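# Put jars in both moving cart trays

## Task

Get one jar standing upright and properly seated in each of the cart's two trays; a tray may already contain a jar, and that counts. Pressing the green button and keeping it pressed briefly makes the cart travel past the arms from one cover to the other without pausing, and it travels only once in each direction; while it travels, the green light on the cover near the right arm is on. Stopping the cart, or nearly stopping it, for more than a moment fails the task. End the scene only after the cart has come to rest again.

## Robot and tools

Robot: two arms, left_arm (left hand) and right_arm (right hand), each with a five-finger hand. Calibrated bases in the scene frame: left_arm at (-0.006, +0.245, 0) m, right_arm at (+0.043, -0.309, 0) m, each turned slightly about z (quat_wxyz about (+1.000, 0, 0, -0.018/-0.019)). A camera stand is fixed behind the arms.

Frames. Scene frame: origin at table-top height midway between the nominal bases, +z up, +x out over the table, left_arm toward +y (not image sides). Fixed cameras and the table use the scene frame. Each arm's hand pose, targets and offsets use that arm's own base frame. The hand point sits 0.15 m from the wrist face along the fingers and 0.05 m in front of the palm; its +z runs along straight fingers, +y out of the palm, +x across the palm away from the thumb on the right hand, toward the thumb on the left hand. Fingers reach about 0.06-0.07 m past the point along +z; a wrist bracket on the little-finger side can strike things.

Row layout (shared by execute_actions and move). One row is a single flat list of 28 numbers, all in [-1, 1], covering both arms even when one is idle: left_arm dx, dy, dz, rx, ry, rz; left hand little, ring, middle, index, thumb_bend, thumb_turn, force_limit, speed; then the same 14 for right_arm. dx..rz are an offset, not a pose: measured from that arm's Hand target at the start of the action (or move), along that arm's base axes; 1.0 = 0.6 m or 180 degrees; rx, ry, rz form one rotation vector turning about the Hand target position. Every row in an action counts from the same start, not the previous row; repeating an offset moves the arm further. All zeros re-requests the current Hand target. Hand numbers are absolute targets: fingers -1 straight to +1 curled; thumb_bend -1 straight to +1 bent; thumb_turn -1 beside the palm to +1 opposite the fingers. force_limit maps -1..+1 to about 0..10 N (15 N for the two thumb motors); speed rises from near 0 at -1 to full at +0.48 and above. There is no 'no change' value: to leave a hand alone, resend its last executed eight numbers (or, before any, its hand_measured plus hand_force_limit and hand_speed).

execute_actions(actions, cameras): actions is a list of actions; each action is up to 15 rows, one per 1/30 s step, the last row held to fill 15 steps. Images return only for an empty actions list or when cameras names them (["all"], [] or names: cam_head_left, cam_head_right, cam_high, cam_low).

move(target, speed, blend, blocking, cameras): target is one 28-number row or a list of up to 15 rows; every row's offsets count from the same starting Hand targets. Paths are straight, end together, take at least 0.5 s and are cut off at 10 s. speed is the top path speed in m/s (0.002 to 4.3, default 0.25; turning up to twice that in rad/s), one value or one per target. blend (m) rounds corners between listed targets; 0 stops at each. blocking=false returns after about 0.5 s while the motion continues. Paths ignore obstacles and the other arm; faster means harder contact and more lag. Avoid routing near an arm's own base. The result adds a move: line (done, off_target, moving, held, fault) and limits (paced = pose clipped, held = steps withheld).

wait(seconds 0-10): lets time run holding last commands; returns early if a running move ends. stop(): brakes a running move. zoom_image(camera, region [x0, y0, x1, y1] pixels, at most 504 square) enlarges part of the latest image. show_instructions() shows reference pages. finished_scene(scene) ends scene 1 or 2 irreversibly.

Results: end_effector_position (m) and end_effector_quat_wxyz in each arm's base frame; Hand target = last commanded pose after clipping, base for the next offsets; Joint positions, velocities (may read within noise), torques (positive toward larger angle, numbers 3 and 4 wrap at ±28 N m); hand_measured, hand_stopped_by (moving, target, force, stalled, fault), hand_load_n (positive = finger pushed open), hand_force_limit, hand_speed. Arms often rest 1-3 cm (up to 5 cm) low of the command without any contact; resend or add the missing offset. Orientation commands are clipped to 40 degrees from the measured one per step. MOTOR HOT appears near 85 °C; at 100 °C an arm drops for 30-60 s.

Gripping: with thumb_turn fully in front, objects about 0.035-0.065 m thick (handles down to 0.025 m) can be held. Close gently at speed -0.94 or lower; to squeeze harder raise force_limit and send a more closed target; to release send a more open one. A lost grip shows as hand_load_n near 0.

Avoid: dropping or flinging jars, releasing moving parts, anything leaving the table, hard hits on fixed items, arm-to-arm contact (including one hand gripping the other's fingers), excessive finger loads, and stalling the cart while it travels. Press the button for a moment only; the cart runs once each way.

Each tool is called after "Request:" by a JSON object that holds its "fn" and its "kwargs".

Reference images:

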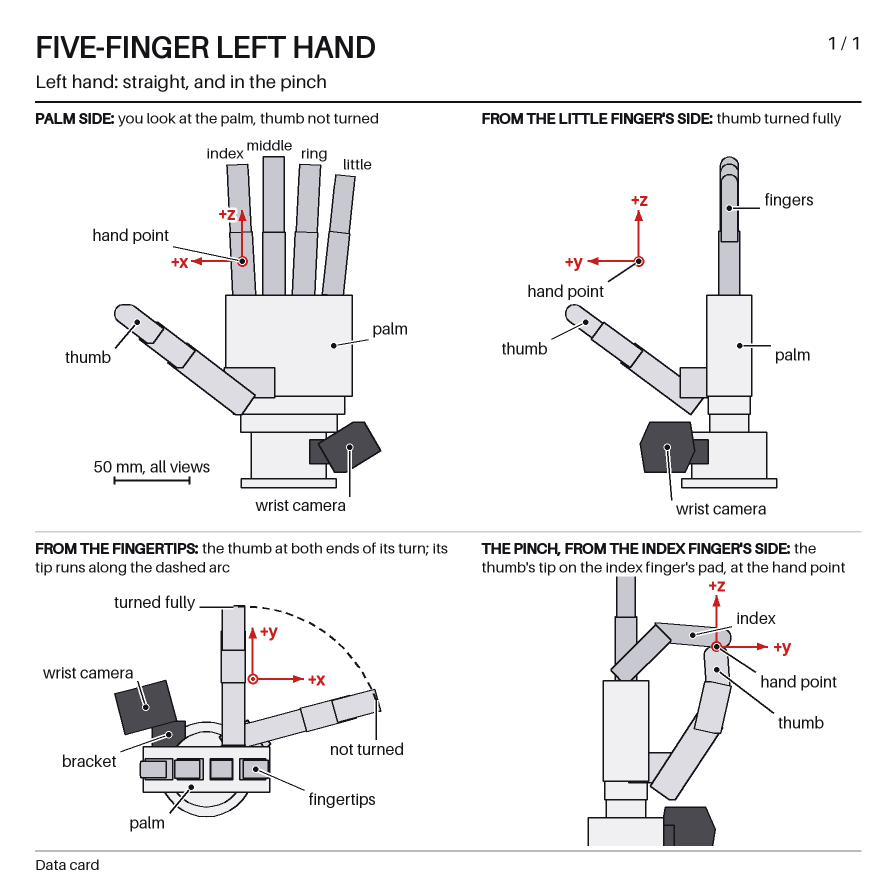

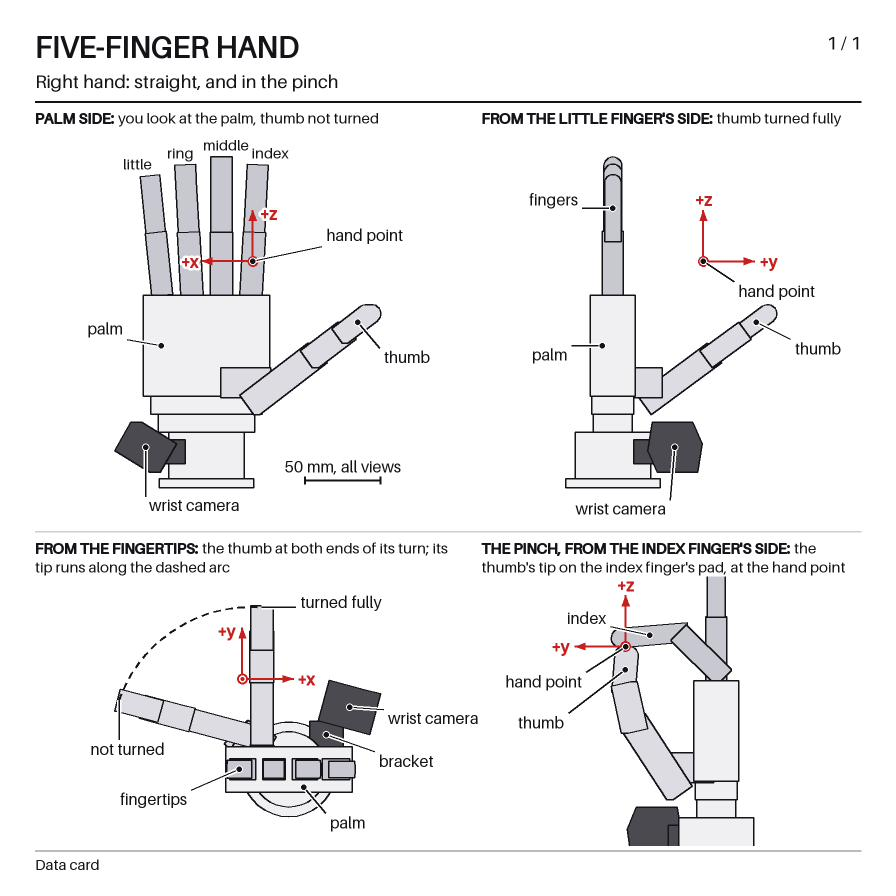

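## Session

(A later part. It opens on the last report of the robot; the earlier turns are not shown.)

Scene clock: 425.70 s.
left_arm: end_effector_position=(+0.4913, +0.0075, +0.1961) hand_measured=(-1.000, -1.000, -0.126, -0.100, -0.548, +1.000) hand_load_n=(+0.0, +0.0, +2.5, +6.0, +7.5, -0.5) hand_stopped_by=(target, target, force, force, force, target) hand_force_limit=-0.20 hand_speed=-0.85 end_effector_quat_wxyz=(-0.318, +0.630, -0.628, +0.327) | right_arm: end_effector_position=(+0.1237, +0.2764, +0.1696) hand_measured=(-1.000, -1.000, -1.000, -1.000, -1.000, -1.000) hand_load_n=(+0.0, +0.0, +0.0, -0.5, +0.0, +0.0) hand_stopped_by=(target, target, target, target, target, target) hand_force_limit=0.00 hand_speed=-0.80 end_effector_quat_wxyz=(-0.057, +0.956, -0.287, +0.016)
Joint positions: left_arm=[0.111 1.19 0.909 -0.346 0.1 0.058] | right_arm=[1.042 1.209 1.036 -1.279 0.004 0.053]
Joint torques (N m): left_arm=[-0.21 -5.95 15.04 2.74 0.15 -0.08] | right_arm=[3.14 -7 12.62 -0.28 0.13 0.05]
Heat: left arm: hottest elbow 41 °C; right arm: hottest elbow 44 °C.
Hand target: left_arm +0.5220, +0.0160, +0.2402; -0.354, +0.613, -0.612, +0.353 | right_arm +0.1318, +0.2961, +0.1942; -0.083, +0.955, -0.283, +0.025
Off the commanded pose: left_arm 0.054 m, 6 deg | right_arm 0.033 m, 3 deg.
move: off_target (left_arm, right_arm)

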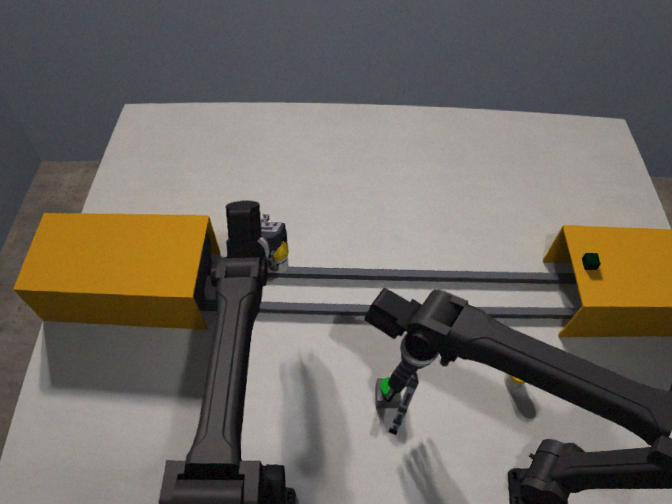

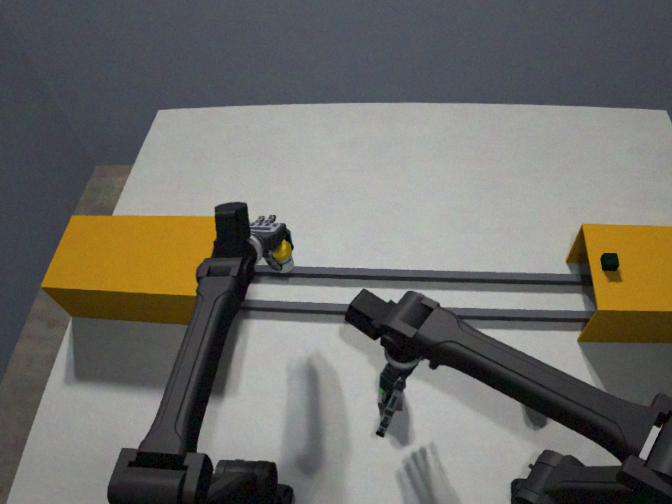

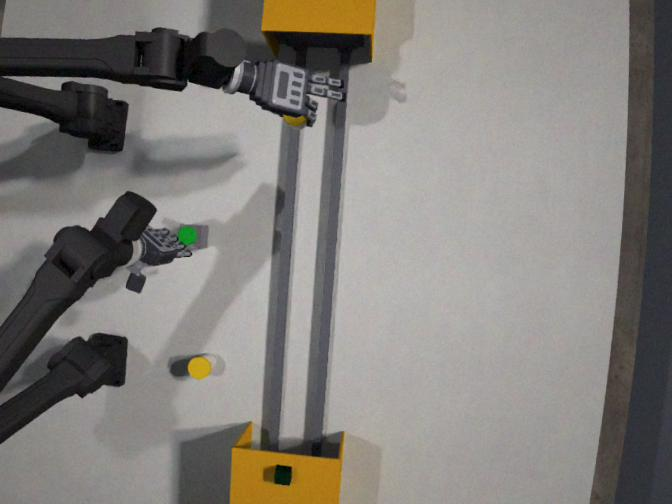

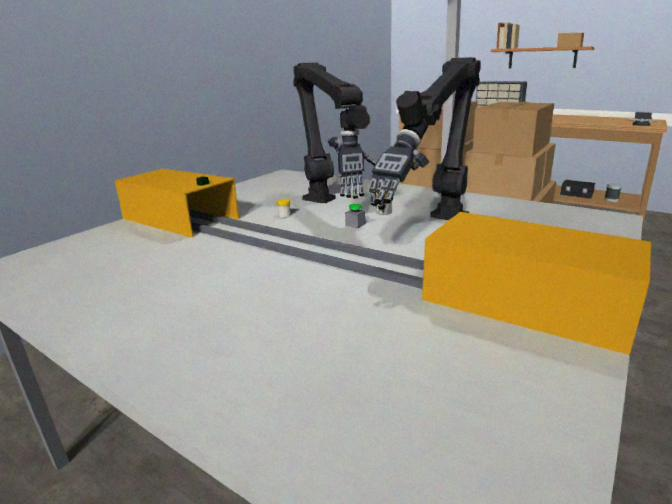

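Request:
{"fn": "move", "kwargs": {"target": [0.027,0.015,-0.013,0,-0.028,0,-1,-1,0.3,0.3,-0.1,1,-0.2,-0.85, 0,0,-0.04,0,0,0,-1,-1,-1,-1,-1,-1,0,-0.8], "speed": 0.15, "cameras": ["cam_low","cam_high"]}}

Request:
{"fn": "move", "kwargs": {"target": [[0.0078,-0.2166,-0.142,0,0,0,-1,-1,0.3,0.3,-0.1,1,-0.2,-0.85, 0,0,0.12,0,0,0,-1,-1,-1,-1,-1,-1,0,-0.8],[0.0228,-0.633,-0.142,0,0,0,-1,-1,0.3,0.3,-0.1,1,-0.2,-0.85, 0.08,-0.17,0.14,0,0,-0.167,-1,-1,-1,-1,-1,-1,0,-0.8]], "speed": [0.155,0.13], "blend": [0.03,0], "blocking": false}}

Request:
{"fn": "wait", "kwargs": {"seconds": 0.3}}

Request:
{"fn": "wait", "kwargs": {"seconds": 0.3}}

Request:
{"fn": "wait", "kwargs": {"seconds": 0.3}}

Request:
{"fn": "move", "kwargs": {"target": [[0.0028,-0.08,0,0,0,0,-1,-1,0.3,0.3,-0.1,1,-0.2,-0.85, 0.03,-0.06,0,0,0,0,-1,-1,-1,-1,-1,-1,0,-0.8],[0.0064,-0.18,0.14,0,0,0,-1,-1,0.3,0.3,-0.1,1,-0.2,-0.85, 0.06,-0.12,0,0,0,0,-1,-1,-1,-1,-1,-1,0,-0.8]], "speed": [0.13,0.16], "blend": [0.02,0], "blocking": false}}

Request:
{"fn": "wait", "kwargs": {"seconds": 0.3}}

Request:
{"fn": "wait", "kwargs": {"seconds": 3, "cameras": ["all"]}}

Scene clock: 451.17 s.
left_arm: end_effector_position=(+0.5244, +0.0173, +0.2124) hand_measured=(-1.000, -1.000, -0.126, -0.100, -0.548, +1.000) hand_load_n=(+0.0, +0.0, +3.0, +6.0, +7.5, -0.5) hand_stopped_by=(target, target, force, force, force, target) hand_force_limit=-0.20 hand_speed=-0.85 end_effector_quat_wxyz=(-0.360, +0.606, -0.607, +0.367) | right_arm: end_effector_position=(+0.1282, +0.2841, +0.1649) hand_measured=(-1.000, -1.000, -1.000, -1.000, -1.000, -1.000) hand_load_n=(+0.0, +0.0, +0.0, +0.0, +0.0, +0.0) hand_stopped_by=(target, target, target, target, target, target) hand_force_limit=0.00 hand_speed=-0.80 end_effector_quat_wxyz=(-0.065, +0.956, -0.286, +0.018)
Joint positions: left_arm=[0.131 1.222 0.909 -0.182 0.123 0.058] | right_arm=[1.042 1.223 1.036 -1.249 0.004 0.053]
Joint torques (N m): left_arm=[0.09 -6.48 11.26 2.88 0.15 -0.08] | right_arm=[3.19 -7.24 8.76 0.98 0.14 0.05]
Heat: left arm: hottest elbow 42 °C; right arm: hottest elbow 44 °C.
Hand target: left_arm +0.5382, +0.0250, +0.2324; -0.380, +0.597, -0.596, +0.380 | right_arm +0.1318, +0.2961, +0.1702; -0.083, +0.955, -0.283, +0.025
Off the commanded pose: left_arm 0.025 m, 3 deg | right_arm 0.014 m, 2 deg.
move: off_target (left_arm, right_arm)
Images, in order (width x height): cam_high 672x504, cam_low 672x504.

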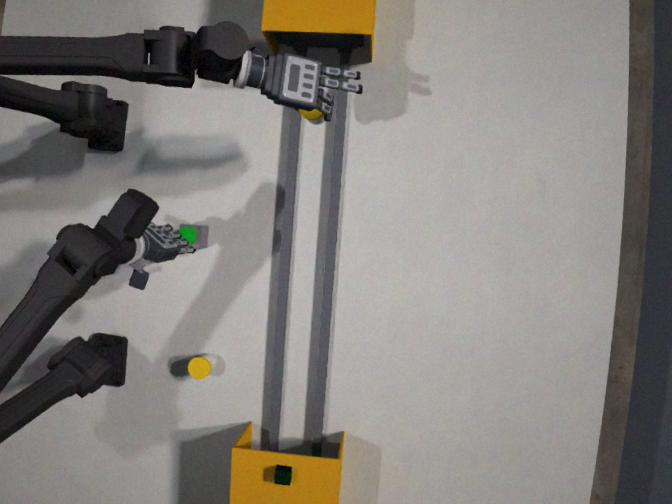

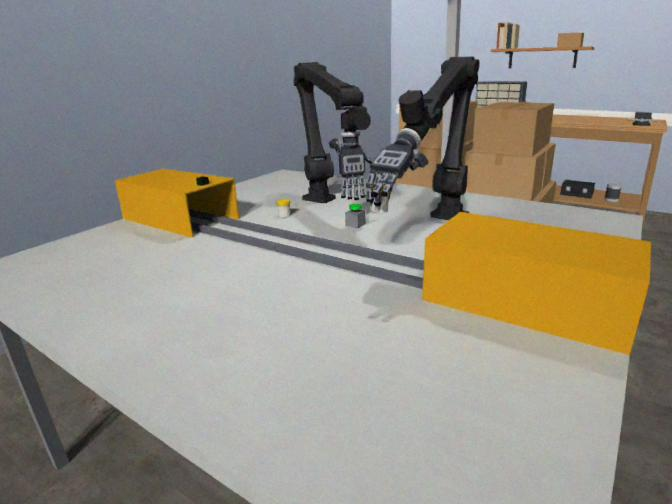

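Scene clock: 451.67 s.
left_arm: end_effector_position=(+0.5330, -0.0047, +0.2079) hand_measured=(-1.000, -1.000, -0.126, -0.100, -0.548, +1.000) hand_load_n=(+0.0, +0.0, +3.0, +6.5, +7.5, +0.0) hand_stopped_by=(target, target, force, force, force, target) hand_force_limit=-0.20 hand_speed=-0.85 end_effector_quat_wxyz=(-0.384, +0.598, -0.601, +0.366) | right_arm: end_effector_position=(+0.1246, +0.2780, +0.1656) hand_measured=(-1.000, -1.000, -1.000, -1.000, -1.000, -1.000) hand_load_n=(+0.0, +0.0, +0.0, +0.0, +0.0, +0.0) hand_stopped_by=(target, target, target, target, target, target) hand_force_limit=0.00 hand_speed=-0.80 end_effector_quat_wxyz=(-0.052, +0.956, -0.287, +0.015)
Joint positions: left_arm=[0.056 1.23 0.883 -0.106 0.03 0.041] | right_arm=[1.042 1.223 1.036 -1.275 0.004 0.053]
Joint velocities: left_arm=[-0.386 0.083 -0.188 0.217 -0.344 -0.125] | right_arm=[-0.024 -0.015 0.007 -0.183 -0.037 0.037]
Joint torques (N m): left_arm=[-1.55 -5.89 8.59 2.77 -0.07 -0.25] | right_arm=[3.14 -8.18 12.98 -0.16 0.11 0.05]
Heat: left arm: hottest elbow 42 °C; right arm: hottest elbow 44 °C.
Hand target: left_arm +0.5400, -0.0353, +0.1930; -0.380, +0.597, -0.596, +0.380 | right_arm +0.1318, +0.2960, +0.2037; -0.083, +0.955, -0.283, +0.025
Off the commanded pose: left_arm 0.356 m, 2 deg | right_arm 0.134 m, 30 deg.
move: running; path passed 0 of 2 targets

Scene clock: 451.97 s.
left_arm: end_effector_position=(+0.5327, -0.0517, +0.1760) hand_measured=(-1.000, -1.000, -0.126, -0.100, -0.548, +1.000) hand_load_n=(+0.0, +0.0, +2.5, +6.5, +7.5, +0.0) hand_stopped_by=(target, target, force, force, force, target) hand_force_limit=-0.20 hand_speed=-0.85 end_effector_quat_wxyz=(-0.376, +0.594, -0.611, +0.365) | right_arm: end_effector_position=(+0.1242, +0.2773, +0.1816) hand_measured=(-1.000, -1.000, -1.000, -1.000, -1.000, -1.000) hand_load_n=(+0.0, +0.0, +0.0, +0.0, -0.5, +0.0) hand_stopped_by=(target, target, target, target, target, target) hand_force_limit=0.00 hand_speed=-0.80 end_effector_quat_wxyz=(-0.047, +0.957, -0.287, +0.013)
Joint positions: left_arm=[-0.057 1.271 0.837 -0.034 -0.051 0.003] | right_arm=[1.042 1.223 1.077 -1.329 0.004 0.053]
Joint velocities: left_arm=[-0.337 0.161 -0.105 0.266 -0.242 -0.212] | right_arm=[-0.005 -0.005 0.198 -0.173 -0.007 -0.037]
Joint torques (N m): left_arm=[-1.61 -6.95 8.49 2.84 -0.1 -0.28] | right_arm=[3.14 -8.88 12.53 -0.29 0.11 0.05]
Heat: left arm: hottest elbow 42 °C; right arm: hottest elbow 44 °C.
Hand target: left_arm +0.5416, -0.0738, +0.1676; -0.380, +0.597, -0.596, +0.380 | right_arm +0.1318, +0.2960, +0.2250; -0.083, +0.955, -0.283, +0.025
Off the commanded pose: left_arm 0.305 m, 2 deg | right_arm 0.124 m, 30 deg.
earlier move: running; path passed 0 of 2 targets
wait: 0.30 s; no rest

Scene clock: 452.27 s.
left_arm: end_effector_position=(+0.5357, -0.0871, +0.1536) hand_measured=(-1.000, -1.000, -0.126, -0.100, -0.548, +1.000) hand_load_n=(+0.0, +0.0, +2.5, +6.0, +8.0, +0.0) hand_stopped_by=(target, target, force, force, force, target) hand_force_limit=-0.20 hand_speed=-0.85 end_effector_quat_wxyz=(-0.378, +0.594, -0.609, +0.364) | right_arm: end_effector_position=(+0.1254, +0.2794, +0.2014) hand_measured=(-1.000, -1.000, -1.000, -1.000, -1.000, -1.000) hand_load_n=(+0.0, +0.0, +0.0, +0.0, -0.5, +0.0) hand_stopped_by=(target, target, target, target, target, target) hand_force_limit=0.00 hand_speed=-0.80 end_effector_quat_wxyz=(-0.047, +0.957, -0.287, +0.013)
Joint positions: left_arm=[-0.149 1.32 0.814 0.036 -0.139 -0.039] | right_arm=[1.042 1.223 1.129 -1.381 0.004 0.053]
Joint velocities: left_arm=[-0.317 0.161 -0.022 0.183 -0.359 -0.022] | right_arm=[-0.005 -0.015 0.105 -0.149 0.037 0.037]
Joint torques (N m): left_arm=[-1.85 -7.24 8.23 2.86 -0.09 -0.25] | right_arm=[2.55 -8.64 12.53 -0.5 0.16 0.05]
Heat: left arm: hottest elbow 42 °C; right arm: hottest elbow 44 °C.
Hand target: left_arm +0.5431, -0.1119, +0.1492; -0.380, +0.597, -0.596, +0.380 | right_arm +0.1338, +0.2919, +0.2410; -0.083, +0.952, -0.293, +0.026
Off the commanded pose: left_arm 0.268 m, 2 deg | right_arm 0.114 m, 30 deg.
earlier move: running; path passed 0 of 2 targets
wait: 0.30 s; no rest

Scene clock: 452.57 s.
left_arm: end_effector_position=(+0.5346, -0.1221, +0.1385) hand_measured=(-1.000, -1.000, -0.126, -0.100, -0.548, +1.000) hand_load_n=(+0.0, +0.0, +2.5, +6.0, +7.5, +0.0) hand_stopped_by=(target, target, force, force, force, target) hand_force_limit=-0.20 hand_speed=-0.85 end_effector_quat_wxyz=(-0.378, +0.596, -0.610, +0.360) | right_arm: end_effector_position=(+0.1239, +0.2736, +0.2103) hand_measured=(-1.000, -1.000, -1.000, -1.000, -1.000, -1.000) hand_load_n=(+0.0, +0.0, +0.0, +0.0, +0.0, +0.0) hand_stopped_by=(target, target, target, target, target, target) hand_force_limit=0.00 hand_speed=-0.80 end_effector_quat_wxyz=(-0.044, +0.955, -0.294, +0.015)
Joint positions: left_arm=[-0.238 1.36 0.812 0.062 -0.222 -0.08] | right_arm=[1.037 1.207 1.14 -1.411 0.009 0.064]
Joint velocities: left_arm=[-0.308 0.093 0.002 0.032 -0.227 -0.11] | right_arm=[-0.122 -0.103 -0.017 -0.046 0.051 -0.007]
Joint torques (N m): left_arm=[-1.26 -7.12 9.25 2.66 -0.19 -0.25] | right_arm=[0.85 -8.7 12.27 -0.38 0.21 0.02]
Heat: left arm: hottest elbow 42 °C; right arm: hottest elbow 44 °C.
Hand target: left_arm +0.5445, -0.1490, +0.1472; -0.380, +0.597, -0.596, +0.380 | right_arm +0.1403, +0.2781, +0.2444; -0.082, +0.941, -0.327, +0.029
Off the commanded pose: left_arm 0.233 m, 3 deg | right_arm 0.107 m, 29 deg.
earlier move: running; path passed 1 of 2 targets
wait: 0.30 s; no rest

a move is refused until a result has shown your running move's end: call wait (it returns as soon as the move ends) or stop first; nothing of this call was run

not run: a call was refused earlier in this reply.

not run: a call was refused earlier in this reply.

Request:
{"fn": "wait", "kwargs": {"seconds": 3, "cameras": ["all"]}}

Request:
{"fn": "zoom_image", "kwargs": {"camera": "cam_low", "region": [300, 100, 500, 260]}}

Scene clock: 458.17 s.
left_arm: end_effector_position=(+0.5312, -0.3402, +0.1171) hand_measured=(-1.000, -1.000, -0.126, -0.100, -0.548, +1.000) hand_load_n=(+0.0, +0.0, +3.0, +6.0, +7.5, -0.5) hand_stopped_by=(target, target, force, force, force, target) hand_force_limit=-0.20 hand_speed=-0.85 end_effector_quat_wxyz=(-0.378, +0.591, -0.616, +0.358) | right_arm: end_effector_position=(+0.1816, +0.1971, +0.2481) hand_measured=(-1.000, -1.000, -1.000, -1.000, -1.000, -1.000) hand_load_n=(+0.0, +0.0, +0.0, +0.0, +0.0, +0.0) hand_stopped_by=(target, target, target, target, target, target) hand_force_limit=0.00 hand_speed=-0.80 end_effector_quat_wxyz=(-0.068, +0.854, -0.515, +0.042)
Joint positions: left_arm=[-0.68 1.63 1.072 -0.03 -0.599 -0.312] | right_arm=[0.694 1.057 1.132 -1.49 0.033 0.205]
Joint torques (N m): left_arm=[-1.08 -10.4 13.45 0.9 -0.36 -0.26] | right_arm=[1.79 -6.83 7.92 -0.2 0.13 0.06]
Heat: left arm: hottest elbow 42 °C; right arm: hottest elbow 44 °C.
Hand target: left_arm +0.5519, -0.3548, +0.1472; -0.380, +0.597, -0.596, +0.380 | right_arm +0.1798, +0.1941, +0.2542; -0.074, +0.849, -0.521, +0.046
Off the commanded pose: left_arm 0.039 m, 3 deg | right_arm 0.007 m, 1 deg.
earlier move: off_target (left_arm)
wait: 0.00 of 3 s (the move ended)

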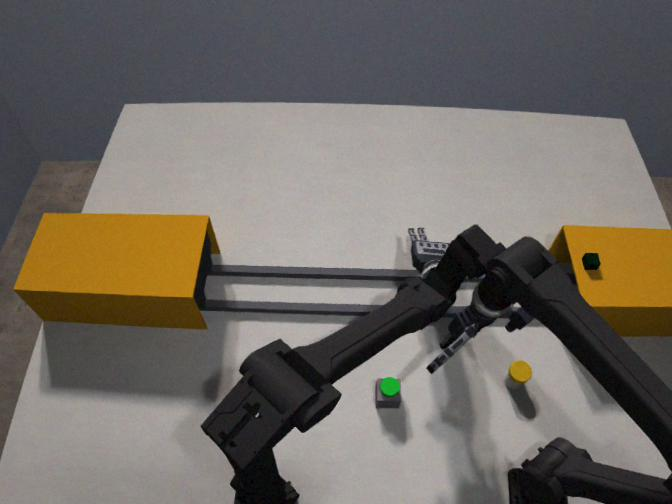

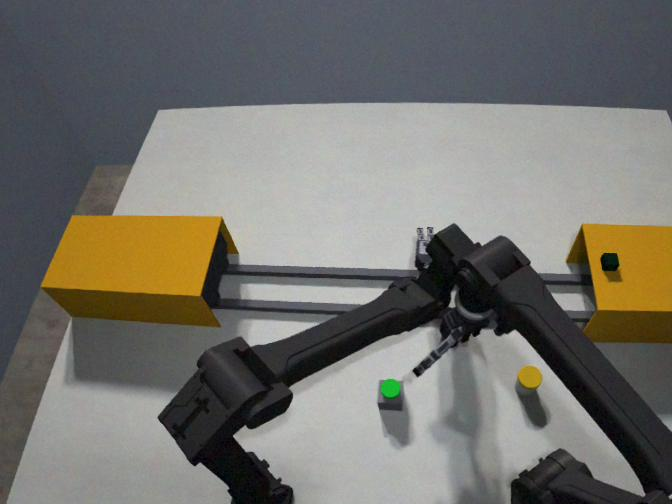

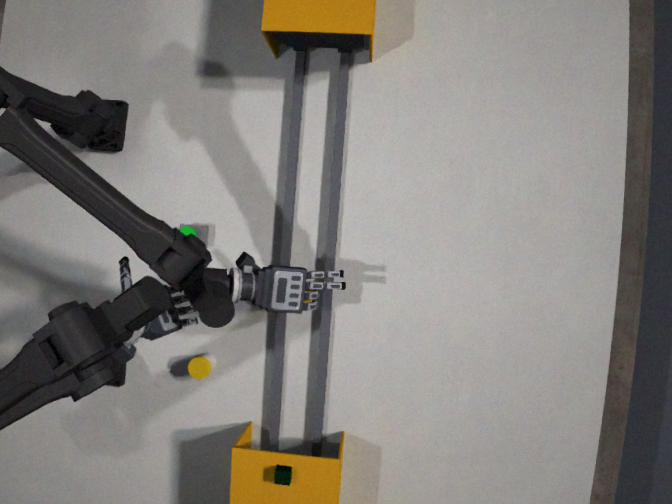

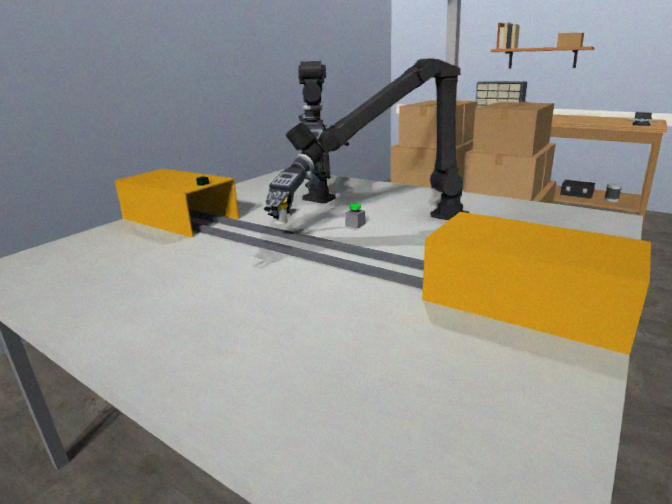

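Scaled by 2.520 from the camera's 672x504 image, which has a finer 960x720 frame.

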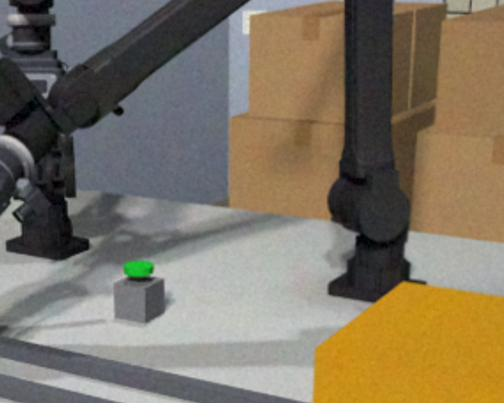

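Request:
{"fn": "zoom_image", "kwargs": {"camera": "cam_low", "region": [230, 150, 350, 270]}}

Request:
{"fn": "zoom_image", "kwargs": {"camera": "cam_high", "region": [220, 220, 360, 360]}}

Request:
{"fn": "move", "kwargs": {"target": [0,0.6,0.14,0,0,0,-1,-1,0.3,0.3,-0.1,1,-0.2,-0.85, 0,0,0.0,0,0,0,-1,-1,-1,-1,-1,-1,0,-0.8], "speed": 0.25, "cameras": ["cam_low"]}}

Scaled by 4.200 from the camera's 672x504 image, which has a finer 960x720 frame.

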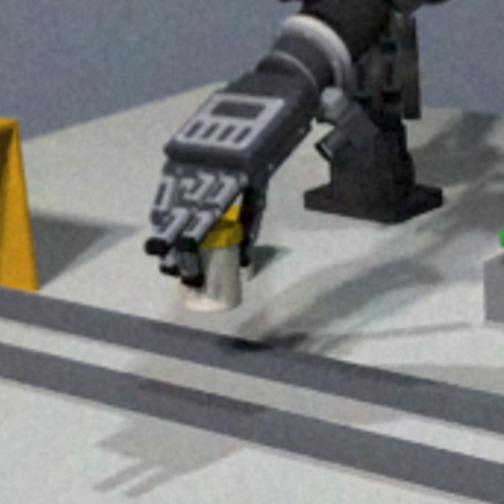

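Scaled by 3.600 from the camera's 672x504 image, which has a finer 960x720 frame.

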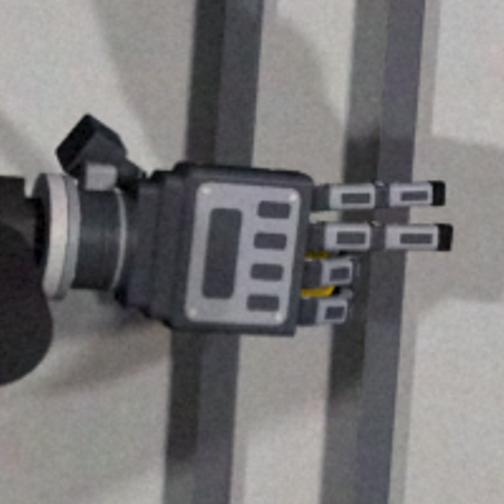

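Scene clock: 467.93 s.
left_arm: end_effector_position=(+0.5453, +0.0014, +0.2076) hand_measured=(-1.000, -1.000, -0.126, -0.100, -0.548, +1.000) hand_load_n=(+0.0, +0.0, +3.0, +6.5, +7.5, -0.5) hand_stopped_by=(target, target, force, force, force, target) hand_force_limit=-0.20 hand_speed=-0.85 end_effector_quat_wxyz=(-0.365, +0.610, -0.596, +0.374) | right_arm: end_effector_position=(+0.1816, +0.1971, +0.2481) hand_measured=(-1.000, -1.000, -1.000, -1.000, -1.000, -1.000) hand_load_n=(+0.0, +0.0, +0.0, +0.0, -0.5, +0.0) hand_stopped_by=(target, target, target, target, target, target) hand_force_limit=0.00 hand_speed=-0.80 end_effector_quat_wxyz=(-0.068, +0.854, -0.515, +0.042)
Joint positions: left_arm=[0.085 1.273 0.926 -0.126 0.076 0.015] | right_arm=[0.694 1.057 1.132 -1.49 0.033 0.205]
Joint torques (N m): left_arm=[-0.91 -8.29 11.64 1.1 0.12 0.09] | right_arm=[1.85 -6.77 7.92 -0.2 0.13 0.06]
Heat: left arm: hottest elbow 41 °C; right arm: hottest elbow 42 °C.
Hand target: left_arm +0.5519, +0.0052, +0.2312; -0.380, +0.597, -0.596, +0.380 | right_arm +0.1798, +0.1941, +0.2542; -0.074, +0.849, -0.521, +0.046
Off the commanded pose: left_arm 0.025 m, 2 deg | right_arm 0.007 m, 1 deg.
move: off_target (left_arm)
Images, in order (width x height): cam_low 672x504.

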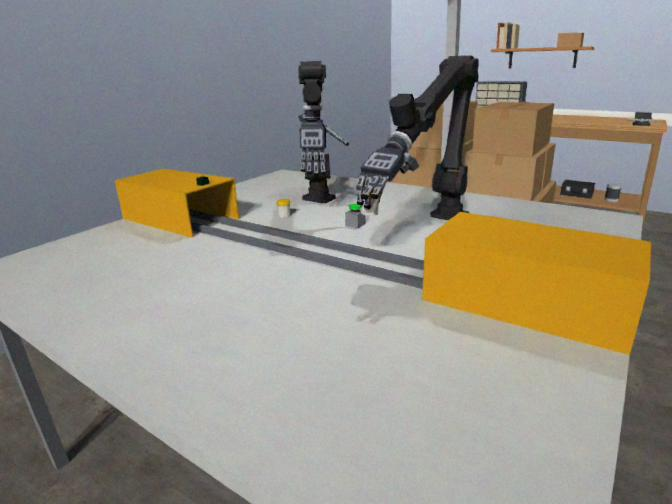

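Request:
{"fn": "move", "kwargs": {"target": [-0.045,0.033,0.0013,0,0,0,-1,-1,0.3,0.3,-0.1,1,-0.2,-0.85, 0,0,0.0,0,0,0,-1,-1,-1,-1,-1,-1,0,-0.8], "speed": 0.15}}

Request:
{"fn": "move", "kwargs": {"target": [[0.0078,-0.2166,-0.17,0,0,0,-1,-1,0.3,0.3,-0.1,1,-0.2,-0.85, 0,0,0,0,0,0,-1,-1,-1,-1,-1,-1,0,-0.8],[0.0114,-0.3166,-0.17,0,0,0,-1,-1,0.3,0.3,-0.1,1,-0.2,-0.85, 0,0,0,0,0,0,-1,-1,-1,-1,-1,-1,0,-0.8]], "speed": [0.165,0.13], "blend": [0.03,0], "cameras": ["cam_low"]}}

Request:
{"fn": "move", "kwargs": {"target": [[0.0018,-0.05,0.01,0,0,0,-1,-1,0.3,0.3,-0.1,1,-0.2,-0.85, 0,0,0,0,0,0,-1,-1,-1,-1,-1,-1,0,-0.8],[0.0036,-0.1,0.12,0,0,0,-1,-1,0.3,0.3,-0.1,1,-0.2,-0.85, 0,0,0,0,0,0,-1,-1,-1,-1,-1,-1,0,-0.8]], "speed": [0.13,0.16], "blend": [0.01,0], "blocking": false, "cameras": ["cam_low"]}}

Request:
{"fn": "wait", "kwargs": {"seconds": 3, "cameras": ["cam_low"]}}

Scene clock: 490.67 s.
left_arm: end_effector_position=(+0.5299, +0.0202, +0.2303) hand_measured=(-1.000, -1.000, -0.126, -0.100, -0.548, +1.000) hand_load_n=(+0.0, +0.0, +2.5, +6.0, +7.5, +0.0) hand_stopped_by=(target, target, force, force, force, target) hand_force_limit=-0.20 hand_speed=-0.85 end_effector_quat_wxyz=(-0.377, +0.601, -0.591, +0.385) | right_arm: end_effector_position=(+0.1816, +0.1971, +0.2481) hand_measured=(-1.000, -1.000, -1.000, -1.000, -1.000, -1.000) hand_load_n=(+0.0, +0.0, +0.0, +0.0, +0.0, +0.0) hand_stopped_by=(target, target, target, target, target, target) hand_force_limit=0.00 hand_speed=-0.80 end_effector_quat_wxyz=(-0.068, +0.854, -0.515, +0.042)
Joint positions: left_arm=[0.139 1.205 0.911 -0.143 0.128 0.041] | right_arm=[0.694 1.057 1.132 -1.49 0.033 0.205]
Joint torques (N m): left_arm=[-0.44 -7.53 8.81 1.13 0.14 0.1] | right_arm=[1.85 -6.77 7.94 -0.2 0.13 0.06]
Heat: left arm: hottest elbow 40 °C; right arm: hottest elbow 39 °C.
Hand target: left_arm +0.5249, +0.0250, +0.2320; -0.380, +0.597, -0.596, +0.380 | right_arm +0.1798, +0.1941, +0.2542; -0.074, +0.849, -0.521, +0.046
Off the commanded pose: left_arm 0.007 m, 1 deg | right_arm 0.007 m, 1 deg.
move: done

Scene clock: 493.17 s.
left_arm: end_effector_position=(+0.5115, -0.1588, +0.1062) hand_measured=(-1.000, -1.000, -0.126, -0.100, -0.548, +1.000) hand_load_n=(+0.0, +0.0, +2.5, +6.5, +7.5, +0.0) hand_stopped_by=(target, target, force, force, force, target) hand_force_limit=-0.20 hand_speed=-0.85 end_effector_quat_wxyz=(-0.369, +0.597, -0.617, +0.356) | right_arm: end_effector_position=(+0.1816, +0.1971, +0.2481) hand_measured=(-1.000, -1.000, -1.000, -1.000, -1.000, -1.000) hand_load_n=(+0.0, +0.0, +0.0, +0.0, +0.0, +0.0) hand_stopped_by=(target, target, target, target, target, target) hand_force_limit=0.00 hand_speed=-0.80 end_effector_quat_wxyz=(-0.068, +0.854, -0.515, +0.042)
Joint positions: left_arm=[-0.338 1.388 0.754 0.115 -0.298 -0.132] | right_arm=[0.694 1.057 1.132 -1.49 0.033 0.205]
Joint torques (N m): left_arm=[-1.08 -7.36 10.85 2.63 -0.21 -0.26] | right_arm=[1.85 -6.77 7.92 -0.2 0.12 0.06]
Heat: left arm: hottest elbow 40 °C; right arm: hottest elbow 39 °C.
Hand target: left_arm +0.5317, -0.1649, +0.1300; -0.380, +0.597, -0.596, +0.380 | right_arm +0.1798, +0.1941, +0.2542; -0.074, +0.849, -0.521, +0.046
Off the commanded pose: left_arm 0.032 m, 4 deg | right_arm 0.007 m, 1 deg.
move: off_target (left_arm)
Images, in order (width x height): cam_low 672x504.

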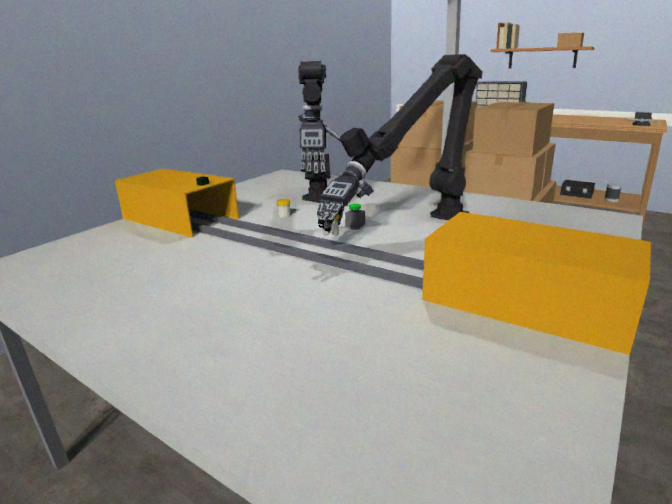

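Scene clock: 493.67 s.
left_arm: end_effector_position=(+0.5065, -0.1834, +0.1104) hand_measured=(-1.000, -1.000, -0.126, -0.100, -0.548, +1.000) hand_load_n=(+0.0, +0.0, +2.5, +6.0, +7.5, +0.0) hand_stopped_by=(target, target, force, force, force, target) hand_force_limit=-0.20 hand_speed=-0.85 end_effector_quat_wxyz=(-0.374, +0.597, -0.617, +0.350) | right_arm: end_effector_position=(+0.1816, +0.1971, +0.2481) hand_measured=(-1.000, -1.000, -1.000, -1.000, -1.000, -1.000) hand_load_n=(+0.0, +0.0, +0.0, +0.0, +0.0, +0.0) hand_stopped_by=(target, target, target, target, target, target) hand_force_limit=0.00 hand_speed=-0.80 end_effector_quat_wxyz=(-0.068, +0.854, -0.515, +0.042)
Joint positions: left_arm=[-0.407 1.392 0.777 0.081 -0.369 -0.162] | right_arm=[0.694 1.057 1.132 -1.49 0.033 0.205]
Joint velocities: left_arm=[-0.181 -0.005 0.227 -0.325 -0.139 -0.125] | right_arm=[within noise]
Joint torques (N m): left_arm=[-1.85 -9.05 13.81 1.01 -0.24 -0.26] | right_arm=[1.79 -6.83 7.91 -0.2 0.12 0.06]
Heat: left arm: hottest elbow 40 °C; right arm: hottest elbow 39 °C.
Hand target: left_arm +0.5334, -0.2098, +0.1687; -0.380, +0.597, -0.596, +0.380 | right_arm +0.1798, +0.1941, +0.2542; -0.074, +0.849, -0.521, +0.046
Off the commanded pose: left_arm 0.104 m, 4 deg | right_arm 0.007 m, 1 deg.
move: running; path passed 1 of 2 targets
Images, in order (width x height): cam_low 672x504.

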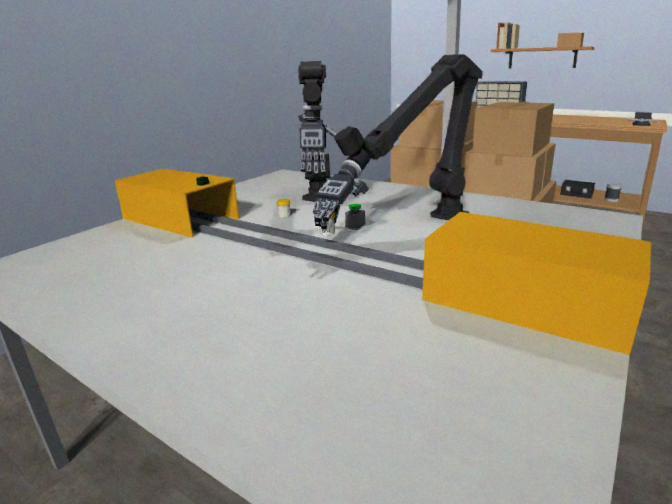

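Scene clock: 494.47 s.
left_arm: end_effector_position=(+0.5149, -0.2134, +0.1635) hand_measured=(-1.000, -1.000, -0.126, -0.100, -0.548, +1.000) hand_load_n=(+0.0, +0.0, +2.5, +6.0, +7.5, +0.0) hand_stopped_by=(target, target, force, force, force, target) hand_force_limit=-0.20 hand_speed=-0.85 end_effector_quat_wxyz=(-0.373, +0.596, -0.616, +0.354) | right_arm: end_effector_position=(+0.1816, +0.1971, +0.2481) hand_measured=(-1.000, -1.000, -1.000, -1.000, -1.000, -1.000) hand_load_n=(+0.0, -0.5, +0.0, +0.0, +0.0, +0.0) hand_stopped_by=(target, target, target, target, target, target) hand_force_limit=0.00 hand_speed=-0.80 end_effector_quat_wxyz=(-0.068, +0.854, -0.515, +0.042)
Joint positions: left_arm=[-0.464 1.362 0.907 -0.086 -0.415 -0.194] | right_arm=[0.694 1.057 1.132 -1.49 0.033 0.205]
Joint torques (N m): left_arm=[-1.61 -8.47 13.94 1.02 -0.27 -0.27] | right_arm=[1.79 -6.83 7.92 -0.2 0.13 0.06]
Heat: left arm: hottest elbow 40 °C; right arm: hottest elbow 39 °C.
Hand target: left_arm +0.5339, -0.2249, +0.2020; -0.380, +0.597, -0.596, +0.380 | right_arm +0.1798, +0.1941, +0.2542; -0.074, +0.849, -0.521, +0.046
Off the commanded pose: left_arm 0.044 m, 4 deg | right_arm 0.007 m, 1 deg.
earlier move: off_target (left_arm)
wait: 0.80 of 3 s (the move ended)
Images, in order (width x height): cam_low 672x504.

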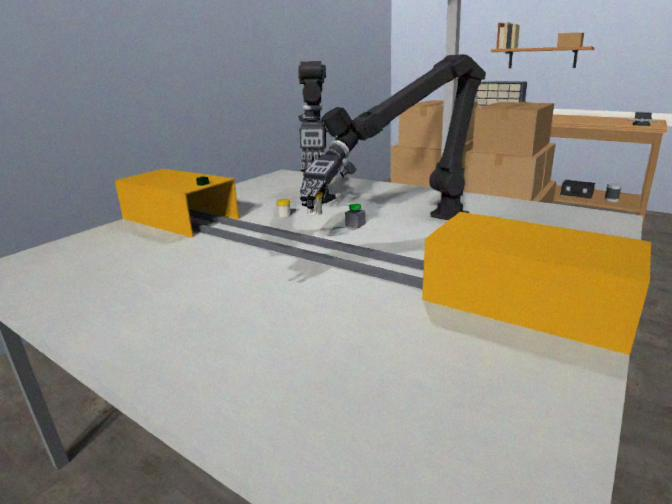

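Request:
{"fn": "move", "kwargs": {"target": [[-0.015,0.4165,0.0217,0,0,0,-1,-1,0.3,0.3,-0.1,1,-0.2,-0.85, -0.06,0.187,-0.107,0,0,0.167,-1,-1,-1,-1,-1,-1,0,-0.8],[-0.015,0.4165,0.0217,0,0,0,-1,-1,0.3,0.3,-0.1,1,-0.2,-0.85, -0.08,0.17,-0.14,0,0,0.167,-1,-1,-1,-1,-1,-1,0,-0.8]], "speed": 0.25, "cameras": ["cam_high","cam_low"]}}

Request:
{"fn": "zoom_image", "kwargs": {"camera": "cam_high", "region": [110, 200, 230, 310]}}

Request:
{"fn": "execute_actions", "kwargs": {"actions": [[[0,-0.007,-0.003,0,0,0,-1,-1,0.3,0.3,-0.1,1,-0.2,-0.85,0,0,0.05,0,0,0,-1,-1,-1,-1,-1,-1,0,-0.8],[0,-0.014,-0.008,0,0,0,-1,-1,0.3,0.3,-0.1,1,-0.2,-0.85,0,0,0.05,0,0,0,-1,-1,-1,-1,-1,-1,0,-0.8],[0,-0.021,-0.016,0,0,0,-1,-1,0.3,0.3,-0.1,1,-0.2,-0.85,0,0,0.05,0,0,0,-1,-1,-1,-1,-1,-1,0,-0.8],[0.001,-0.028,-0.025,0,0,0,-1,-1,0.3,0.3,-0.1,1,-0.2,-0.85,0,0,0.05,0,0,0,-1,-1,-1,-1,-1,-1,0,-0.8],[0.001,-0.035,-0.034,0,0,0,-1,-1,0.3,0.3,-0.1,1,-0.2,-0.85,0,0,0.05,0,0,0,-1,-1,-1,-1,-1,-1,0,-0.8],[0.001,-0.042,-0.043,0,0,0,-1,-1,0.3,0.3,-0.1,1,-0.2,-0.85,0,0,0.05,0,0,0,-1,-1,-1,-1,-1,-1,0,-0.8],[0.002,-0.049,-0.052,0,0,0,-1,-1,0.3,0.3,-0.1,1,-0.2,-0.85,0,0,0.05,0,0,0,-1,-1,-1,-1,-1,-1,0,-0.8],[0.002,-0.056,-0.061,0,0,0,-1,-1,0.3,0.3,-0.1,1,-0.2,-0.85,0,0,0.05,0,0,0,-1,-1,-1,-1,-1,-1,0,-0.8],[0.002,-0.064,-0.07,0,0,0,-1,-1,0.3,0.3,-0.1,1,-0.2,-0.85,0,0,0.05,0,0,0,-1,-1,-1,-1,-1,-1,0,-0.8],[0.002,-0.071,-0.079,0,0,0,-1,-1,0.3,0.3,-0.1,1,-0.2,-0.85,0,0,0.05,0,0,0,-1,-1,-1,-1,-1,-1,0,-0.8],[0.003,-0.078,-0.088,0,0,0,-1,-1,0.3,0.3,-0.1,1,-0.2,-0.85,0,0,0.05,0,0,0,-1,-1,-1,-1,-1,-1,0,-0.8],[0.003,-0.085,-0.097,0,0,0,-1,-1,0.3,0.3,-0.1,1,-0.2,-0.85,0,0,0.05,0,0,0,-1,-1,-1,-1,-1,-1,0,-0.8],[0.003,-0.092,-0.106,0,0,0,-1,-1,0.3,0.3,-0.1,1,-0.2,-0.85,0,0,0.05,0,0,0,-1,-1,-1,-1,-1,-1,0,-0.8],[0.004,-0.099,-0.115,0,0,0,-1,-1,0.3,0.3,-0.1,1,-0.2,-0.85,0,0,0.05,0,0,0,-1,-1,-1,-1,-1,-1,0,-0.8],[0.004,-0.106,-0.123,0,0,0,-1,-1,0.3,0.3,-0.1,1,-0.2,-0.85,0,0,0.05,0,0,0,-1,-1,-1,-1,-1,-1,0,-0.8]],[[0,-0.007,-0.008,0,0,0,-1,-1,0.3,0.3,-0.1,1,-0.2,-0.85,0,0,0,0,0,0,-1,-1,-1,-1,-1,-1,0,-0.8],[0,-0.014,-0.015,0,0,0,-1,-1,0.3,0.3,-0.1,1,-0.2,-0.85,0,0,0,0,0,0,-1,-1,-1,-1,-1,-1,0,-0.8],[0,-0.021,-0.021,0,0,0,-1,-1,0.3,0.3,-0.1,1,-0.2,-0.85,0,0,0,0,0,0,-1,-1,-1,-1,-1,-1,0,-0.8],[0.001,-0.028,-0.026,0,0,0,-1,-1,0.3,0.3,-0.1,1,-0.2,-0.85,0,0,0,0,0,0,-1,-1,-1,-1,-1,-1,0,-0.8],[0.001,-0.035,-0.03,0,0,0,-1,-1,0.3,0.3,-0.1,1,-0.2,-0.85,0,0,0,0,0,0,-1,-1,-1,-1,-1,-1,0,-0.8],[0.001,-0.042,-0.033,0,0,0,-1,-1,0.3,0.3,-0.1,1,-0.2,-0.85,0,0,0,0,0,0,-1,-1,-1,-1,-1,-1,0,-0.8],[0.002,-0.049,-0.035,0,0,0,-1,-1,0.3,0.3,-0.1,1,-0.2,-0.85,0,0,0,0,0,0,-1,-1,-1,-1,-1,-1,0,-0.8],[0.002,-0.056,-0.035,0,0,0,-1,-1,0.3,0.3,-0.1,1,-0.2,-0.85,0,0,0,0,0,0,-1,-1,-1,-1,-1,-1,0,-0.8],[0.002,-0.064,-0.035,0,0,0,-1,-1,0.3,0.3,-0.1,1,-0.2,-0.85,0,0,0,0,0,0,-1,-1,-1,-1,-1,-1,0,-0.8],[0.002,-0.071,-0.035,0,0,0,-1,-1,0.3,0.3,-0.1,1,-0.2,-0.85,0,0,0,0,0,0,-1,-1,-1,-1,-1,-1,0,-0.8],[0.003,-0.078,-0.035,0,0,0,-1,-1,0.3,0.3,-0.1,1,-0.2,-0.85,0,0,0,0,0,0,-1,-1,-1,-1,-1,-1,0,-0.8],[0.003,-0.085,-0.035,0,0,0,-1,-1,0.3,0.3,-0.1,1,-0.2,-0.85,0,0,0,0,0,0,-1,-1,-1,-1,-1,-1,0,-0.8],[0.003,-0.092,-0.035,0,0,0,-1,-1,0.3,0.3,-0.1,1,-0.2,-0.85,0,0,0,0,0,0,-1,-1,-1,-1,-1,-1,0,-0.8],[0.004,-0.099,-0.035,0,0,0,-1,-1,0.3,0.3,-0.1,1,-0.2,-0.85,0,0,0,0,0,0,-1,-1,-1,-1,-1,-1,0,-0.8],[0.004,-0.106,-0.035,0,0,0,-1,-1,0.3,0.3,-0.1,1,-0.2,-0.85,0,0,0,0,0,0,-1,-1,-1,-1,-1,-1,0,-0.8]],[[0,-0.007,0,0,0,0,-1,-1,0.3,0.3,-0.1,1,-0.2,-0.85,0,0,0,0,0,0,-1,-1,-1,-1,-1,-1,0,-0.8],[0,-0.014,0,0,0,0,-1,-1,0.3,0.3,-0.1,1,-0.2,-0.85,0,0,0,0,0,0,-1,-1,-1,-1,-1,-1,0,-0.8],[0,-0.021,0,0,0,0,-1,-1,0.3,0.3,-0.1,1,-0.2,-0.85,0,0,0,0,0,0,-1,-1,-1,-1,-1,-1,0,-0.8],[0.001,-0.028,0,0,0,0,-1,-1,0.3,0.3,-0.1,1,-0.2,-0.85,0,0,0,0,0,0,-1,-1,-1,-1,-1,-1,0,-0.8],[0.001,-0.035,0.005,0,0,0,-1,-1,0.3,0.3,-0.1,1,-0.2,-0.85,0,0,0,0,0,0,-1,-1,-1,-1,-1,-1,0,-0.8],[0.001,-0.042,0.012,0,0,0,-1,-1,0.3,0.3,-0.1,1,-0.2,-0.85,0,0,0,0,0,0,-1,-1,-1,-1,-1,-1,0,-0.8],[0.002,-0.049,0.022,0,0,0,-1,-1,0.3,0.3,-0.1,1,-0.2,-0.85,0,0,0,0,0,0,-1,-1,-1,-1,-1,-1,0,-0.8],[0.002,-0.056,0.034,0,0,0,-1,-1,0.3,0.3,-0.1,1,-0.2,-0.85,0,0,0,0,0,0,-1,-1,-1,-1,-1,-1,0,-0.8],[0.002,-0.064,0.047,0,0,0,-1,-1,0.3,0.3,-0.1,1,-0.2,-0.85,0,0,0,0,0,0,-1,-1,-1,-1,-1,-1,0,-0.8],[0.002,-0.071,0.06,0,0,0,-1,-1,0.3,0.3,-0.1,1,-0.2,-0.85,0,0,0,0,0,0,-1,-1,-1,-1,-1,-1,0,-0.8],[0.003,-0.078,0.073,0,0,0,-1,-1,0.3,0.3,-0.1,1,-0.2,-0.85,0,0,0,0,0,0,-1,-1,-1,-1,-1,-1,0,-0.8],[0.003,-0.085,0.086,0,0,0,-1,-1,0.3,0.3,-0.1,1,-0.2,-0.85,0,0,0,0,0,0,-1,-1,-1,-1,-1,-1,0,-0.8],[0.003,-0.092,0.099,0,0,0,-1,-1,0.3,0.3,-0.1,1,-0.2,-0.85,0,0,0,0,0,0,-1,-1,-1,-1,-1,-1,0,-0.8],[0.004,-0.099,0.112,0,0,0,-1,-1,0.3,0.3,-0.1,1,-0.2,-0.85,0,0,0,0,0,0,-1,-1,-1,-1,-1,-1,0,-0.8],[0.004,-0.106,0.125,0,0,0,-1,-1,0.3,0.3,-0.1,1,-0.2,-0.85,0,0,0,0,0,0,-1,-1,-1,-1,-1,-1,0,-0.8]]], "cameras": ["cam_low"]}}

Scene clock: 605.43 s.
left_arm: end_effector_position=(+0.5247, +0.0208, +0.2066) hand_measured=(-1.000, -1.000, -0.126, -0.100, -0.548, +1.000) hand_load_n=(+0.0, +0.0, +2.5, +6.0, +8.0, -0.5) hand_stopped_by=(target, target, force, force, force, target) hand_force_limit=-0.20 hand_speed=-0.85 end_effector_quat_wxyz=(-0.373, +0.604, -0.592, +0.382) | right_arm: end_effector_position=(+0.1287, +0.2896, +0.1620) hand_measured=(-1.000, -1.000, -1.000, -1.000, -1.000, -1.000) hand_load_n=(+0.0, +0.0, +0.0, +0.0, +0.0, +0.0) hand_stopped_by=(target, target, target, target, target, target) hand_force_limit=0.00 hand_speed=-0.80 end_effector_quat_wxyz=(-0.059, +0.956, -0.285, +0.018)
Joint positions: left_arm=[0.142 1.216 0.86 -0.093 0.13 0.041] | right_arm=[1.051 1.247 1.048 -1.249 0.009 0.059]
Joint torques (N m): left_arm=[-0.62 -7.18 9.85 1.1 0.14 0.1] | right_arm=[3.02 -9.35 7.84 0.95 0.01 0]
Heat: left arm: hottest elbow 45 °C; right arm: hottest elbow 37 °C.
Hand target: left_arm +0.5249, +0.0250, +0.2150; -0.380, +0.597, -0.596, +0.380 | right_arm +0.1318, +0.2961, +0.1702; -0.083, +0.955, -0.283, +0.025
Off the commanded pose: left_arm 0.009 m, 1 deg | right_arm 0.011 m, 3 deg.
move: off_target (right_arm)
Images, in order (width x height): cam_high 672x504, cam_low 672x504.

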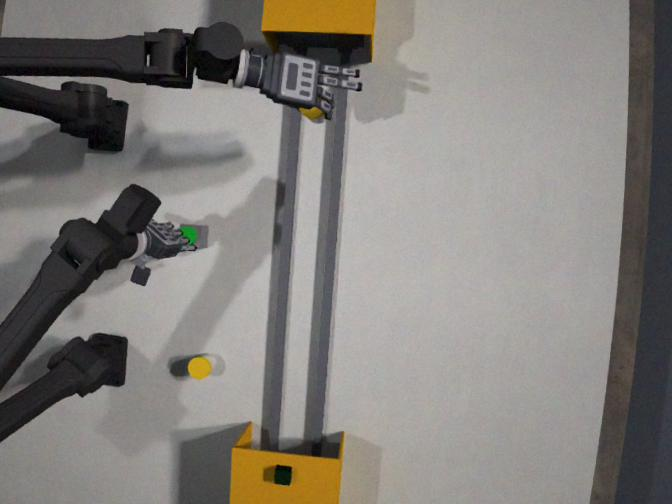

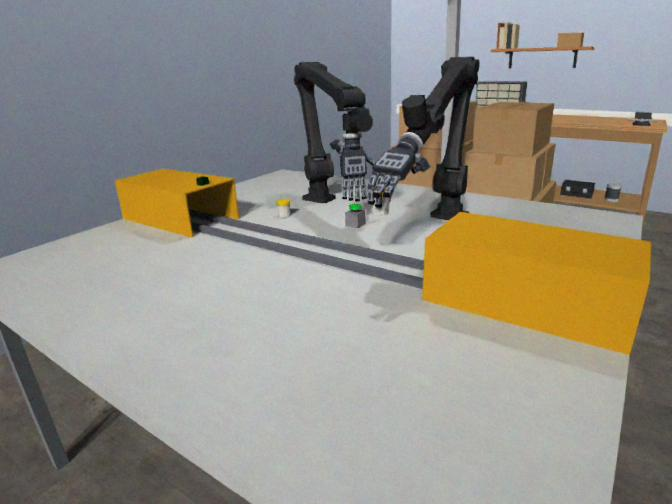

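Scaled by 4.200 from the camera's 672x504 image, which has a finer 960x720 frame.

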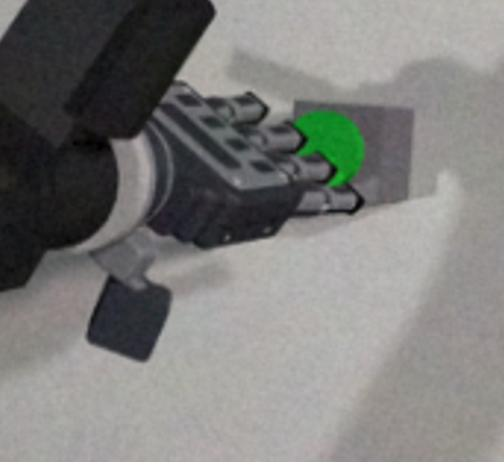

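Scene clock: 607.90 s.
left_arm: end_effector_position=(+0.5096, -0.1582, +0.1632) hand_measured=(-1.000, -1.000, -0.126, -0.100, -0.548, +1.000) hand_load_n=(+0.0, +0.0, +2.5, +6.0, +7.5, +0.0) hand_stopped_by=(target, target, force, force, force, target) hand_force_limit=-0.20 hand_speed=-0.85 end_effector_quat_wxyz=(-0.373, +0.593, -0.612, +0.368) | right_arm: end_effector_position=(+0.1245, +0.2767, +0.1682) hand_measured=(-1.000, -1.000, -1.000, -1.000, -1.000, -1.000) hand_load_n=(+0.0, +0.0, +0.0, +0.0, +0.0, +0.0) hand_stopped_by=(target, target, target, target, target, target) hand_force_limit=0.00 hand_speed=-0.80 end_effector_quat_wxyz=(-0.044, +0.956, -0.290, +0.015)
Joint positions: left_arm=[-0.335 1.283 0.814 -0.02 -0.289 -0.129] | right_arm=[1.042 1.23 1.048 -1.296 0.009 0.059]
Joint torques (N m): left_arm=[-1.32 -7.36 13.03 1.06 -0.2 -0.26] | right_arm=[3.08 -9 12.66 -0.32 0 0]
Heat: left arm: hottest elbow 45 °C; right arm: hottest elbow 37 °C.
Hand target: left_arm +0.5321, -0.1658, +0.1952; -0.380, +0.597, -0.596, +0.380 | right_arm +0.1318, +0.2961, +0.2002; -0.083, +0.955, -0.283, +0.025
Off the commanded pose: left_arm 0.040 m, 2 deg | right_arm 0.038 m, 5 deg.
Step readings (end_effector_position of left_arm | right_arm):
0: (+0.5247, +0.0208, +0.2066) | (+0.1287, +0.2896, +0.1620)
1: (+0.5247, +0.0208, +0.2066) | (+0.1287, +0.2896, +0.1620)
2: (+0.5247, +0.0211, +0.2066) | (+0.1287, +0.2896, +0.1620)
4: (+0.5248, +0.0226, +0.2064) | (+0.1282, +0.2879, +0.1626)
8: (+0.5233, +0.0218, +0.2000) | (+0.1245, +0.2815, +0.1660)
15: (+0.5181, -0.0107, +0.1649) | (+0.1230, +0.2778, +0.1682)
16: (+0.5176, -0.0156, +0.1589) | (+0.1234, +0.2776, +0.1682)
17: (+0.5175, -0.0219, +0.1521) | (+0.1234, +0.2776, +0.1682)
19: (+0.5169, -0.0320, +0.1404) | (+0.1234, +0.2776, +0.1682)
23: (+0.5171, -0.0499, +0.1214) | (+0.1236, +0.2771, +0.1682)
30: (+0.5198, -0.0765, +0.1121) | (+0.1240, +0.2769, +0.1682)
31: (+0.5198, -0.0807, +0.1120) | (+0.1240, +0.2769, +0.1682)
32: (+0.5194, -0.0853, +0.1117) | (+0.1240, +0.2769, +0.1682)
34: (+0.5184, -0.0926, +0.1103) | (+0.1240, +0.2769, +0.1682)
38: (+0.5156, -0.1082, +0.1070) | (+0.1240, +0.2769, +0.1682)
45: (+0.5021, -0.1347, +0.1077) | (+0.1245, +0.2767, +0.1682)
Images, in order (width x height): cam_low 672x504.

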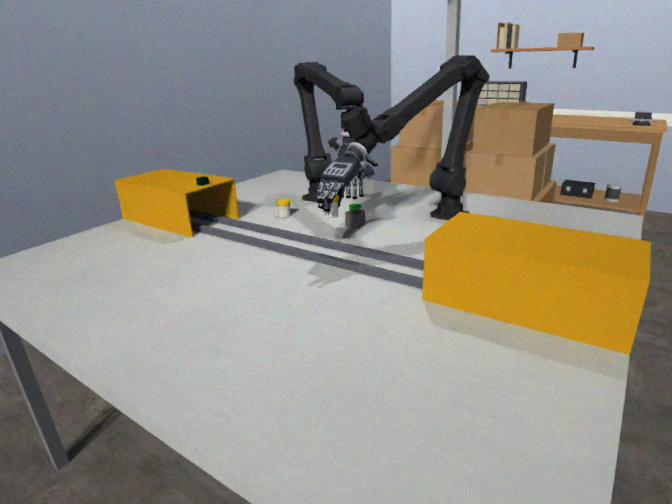

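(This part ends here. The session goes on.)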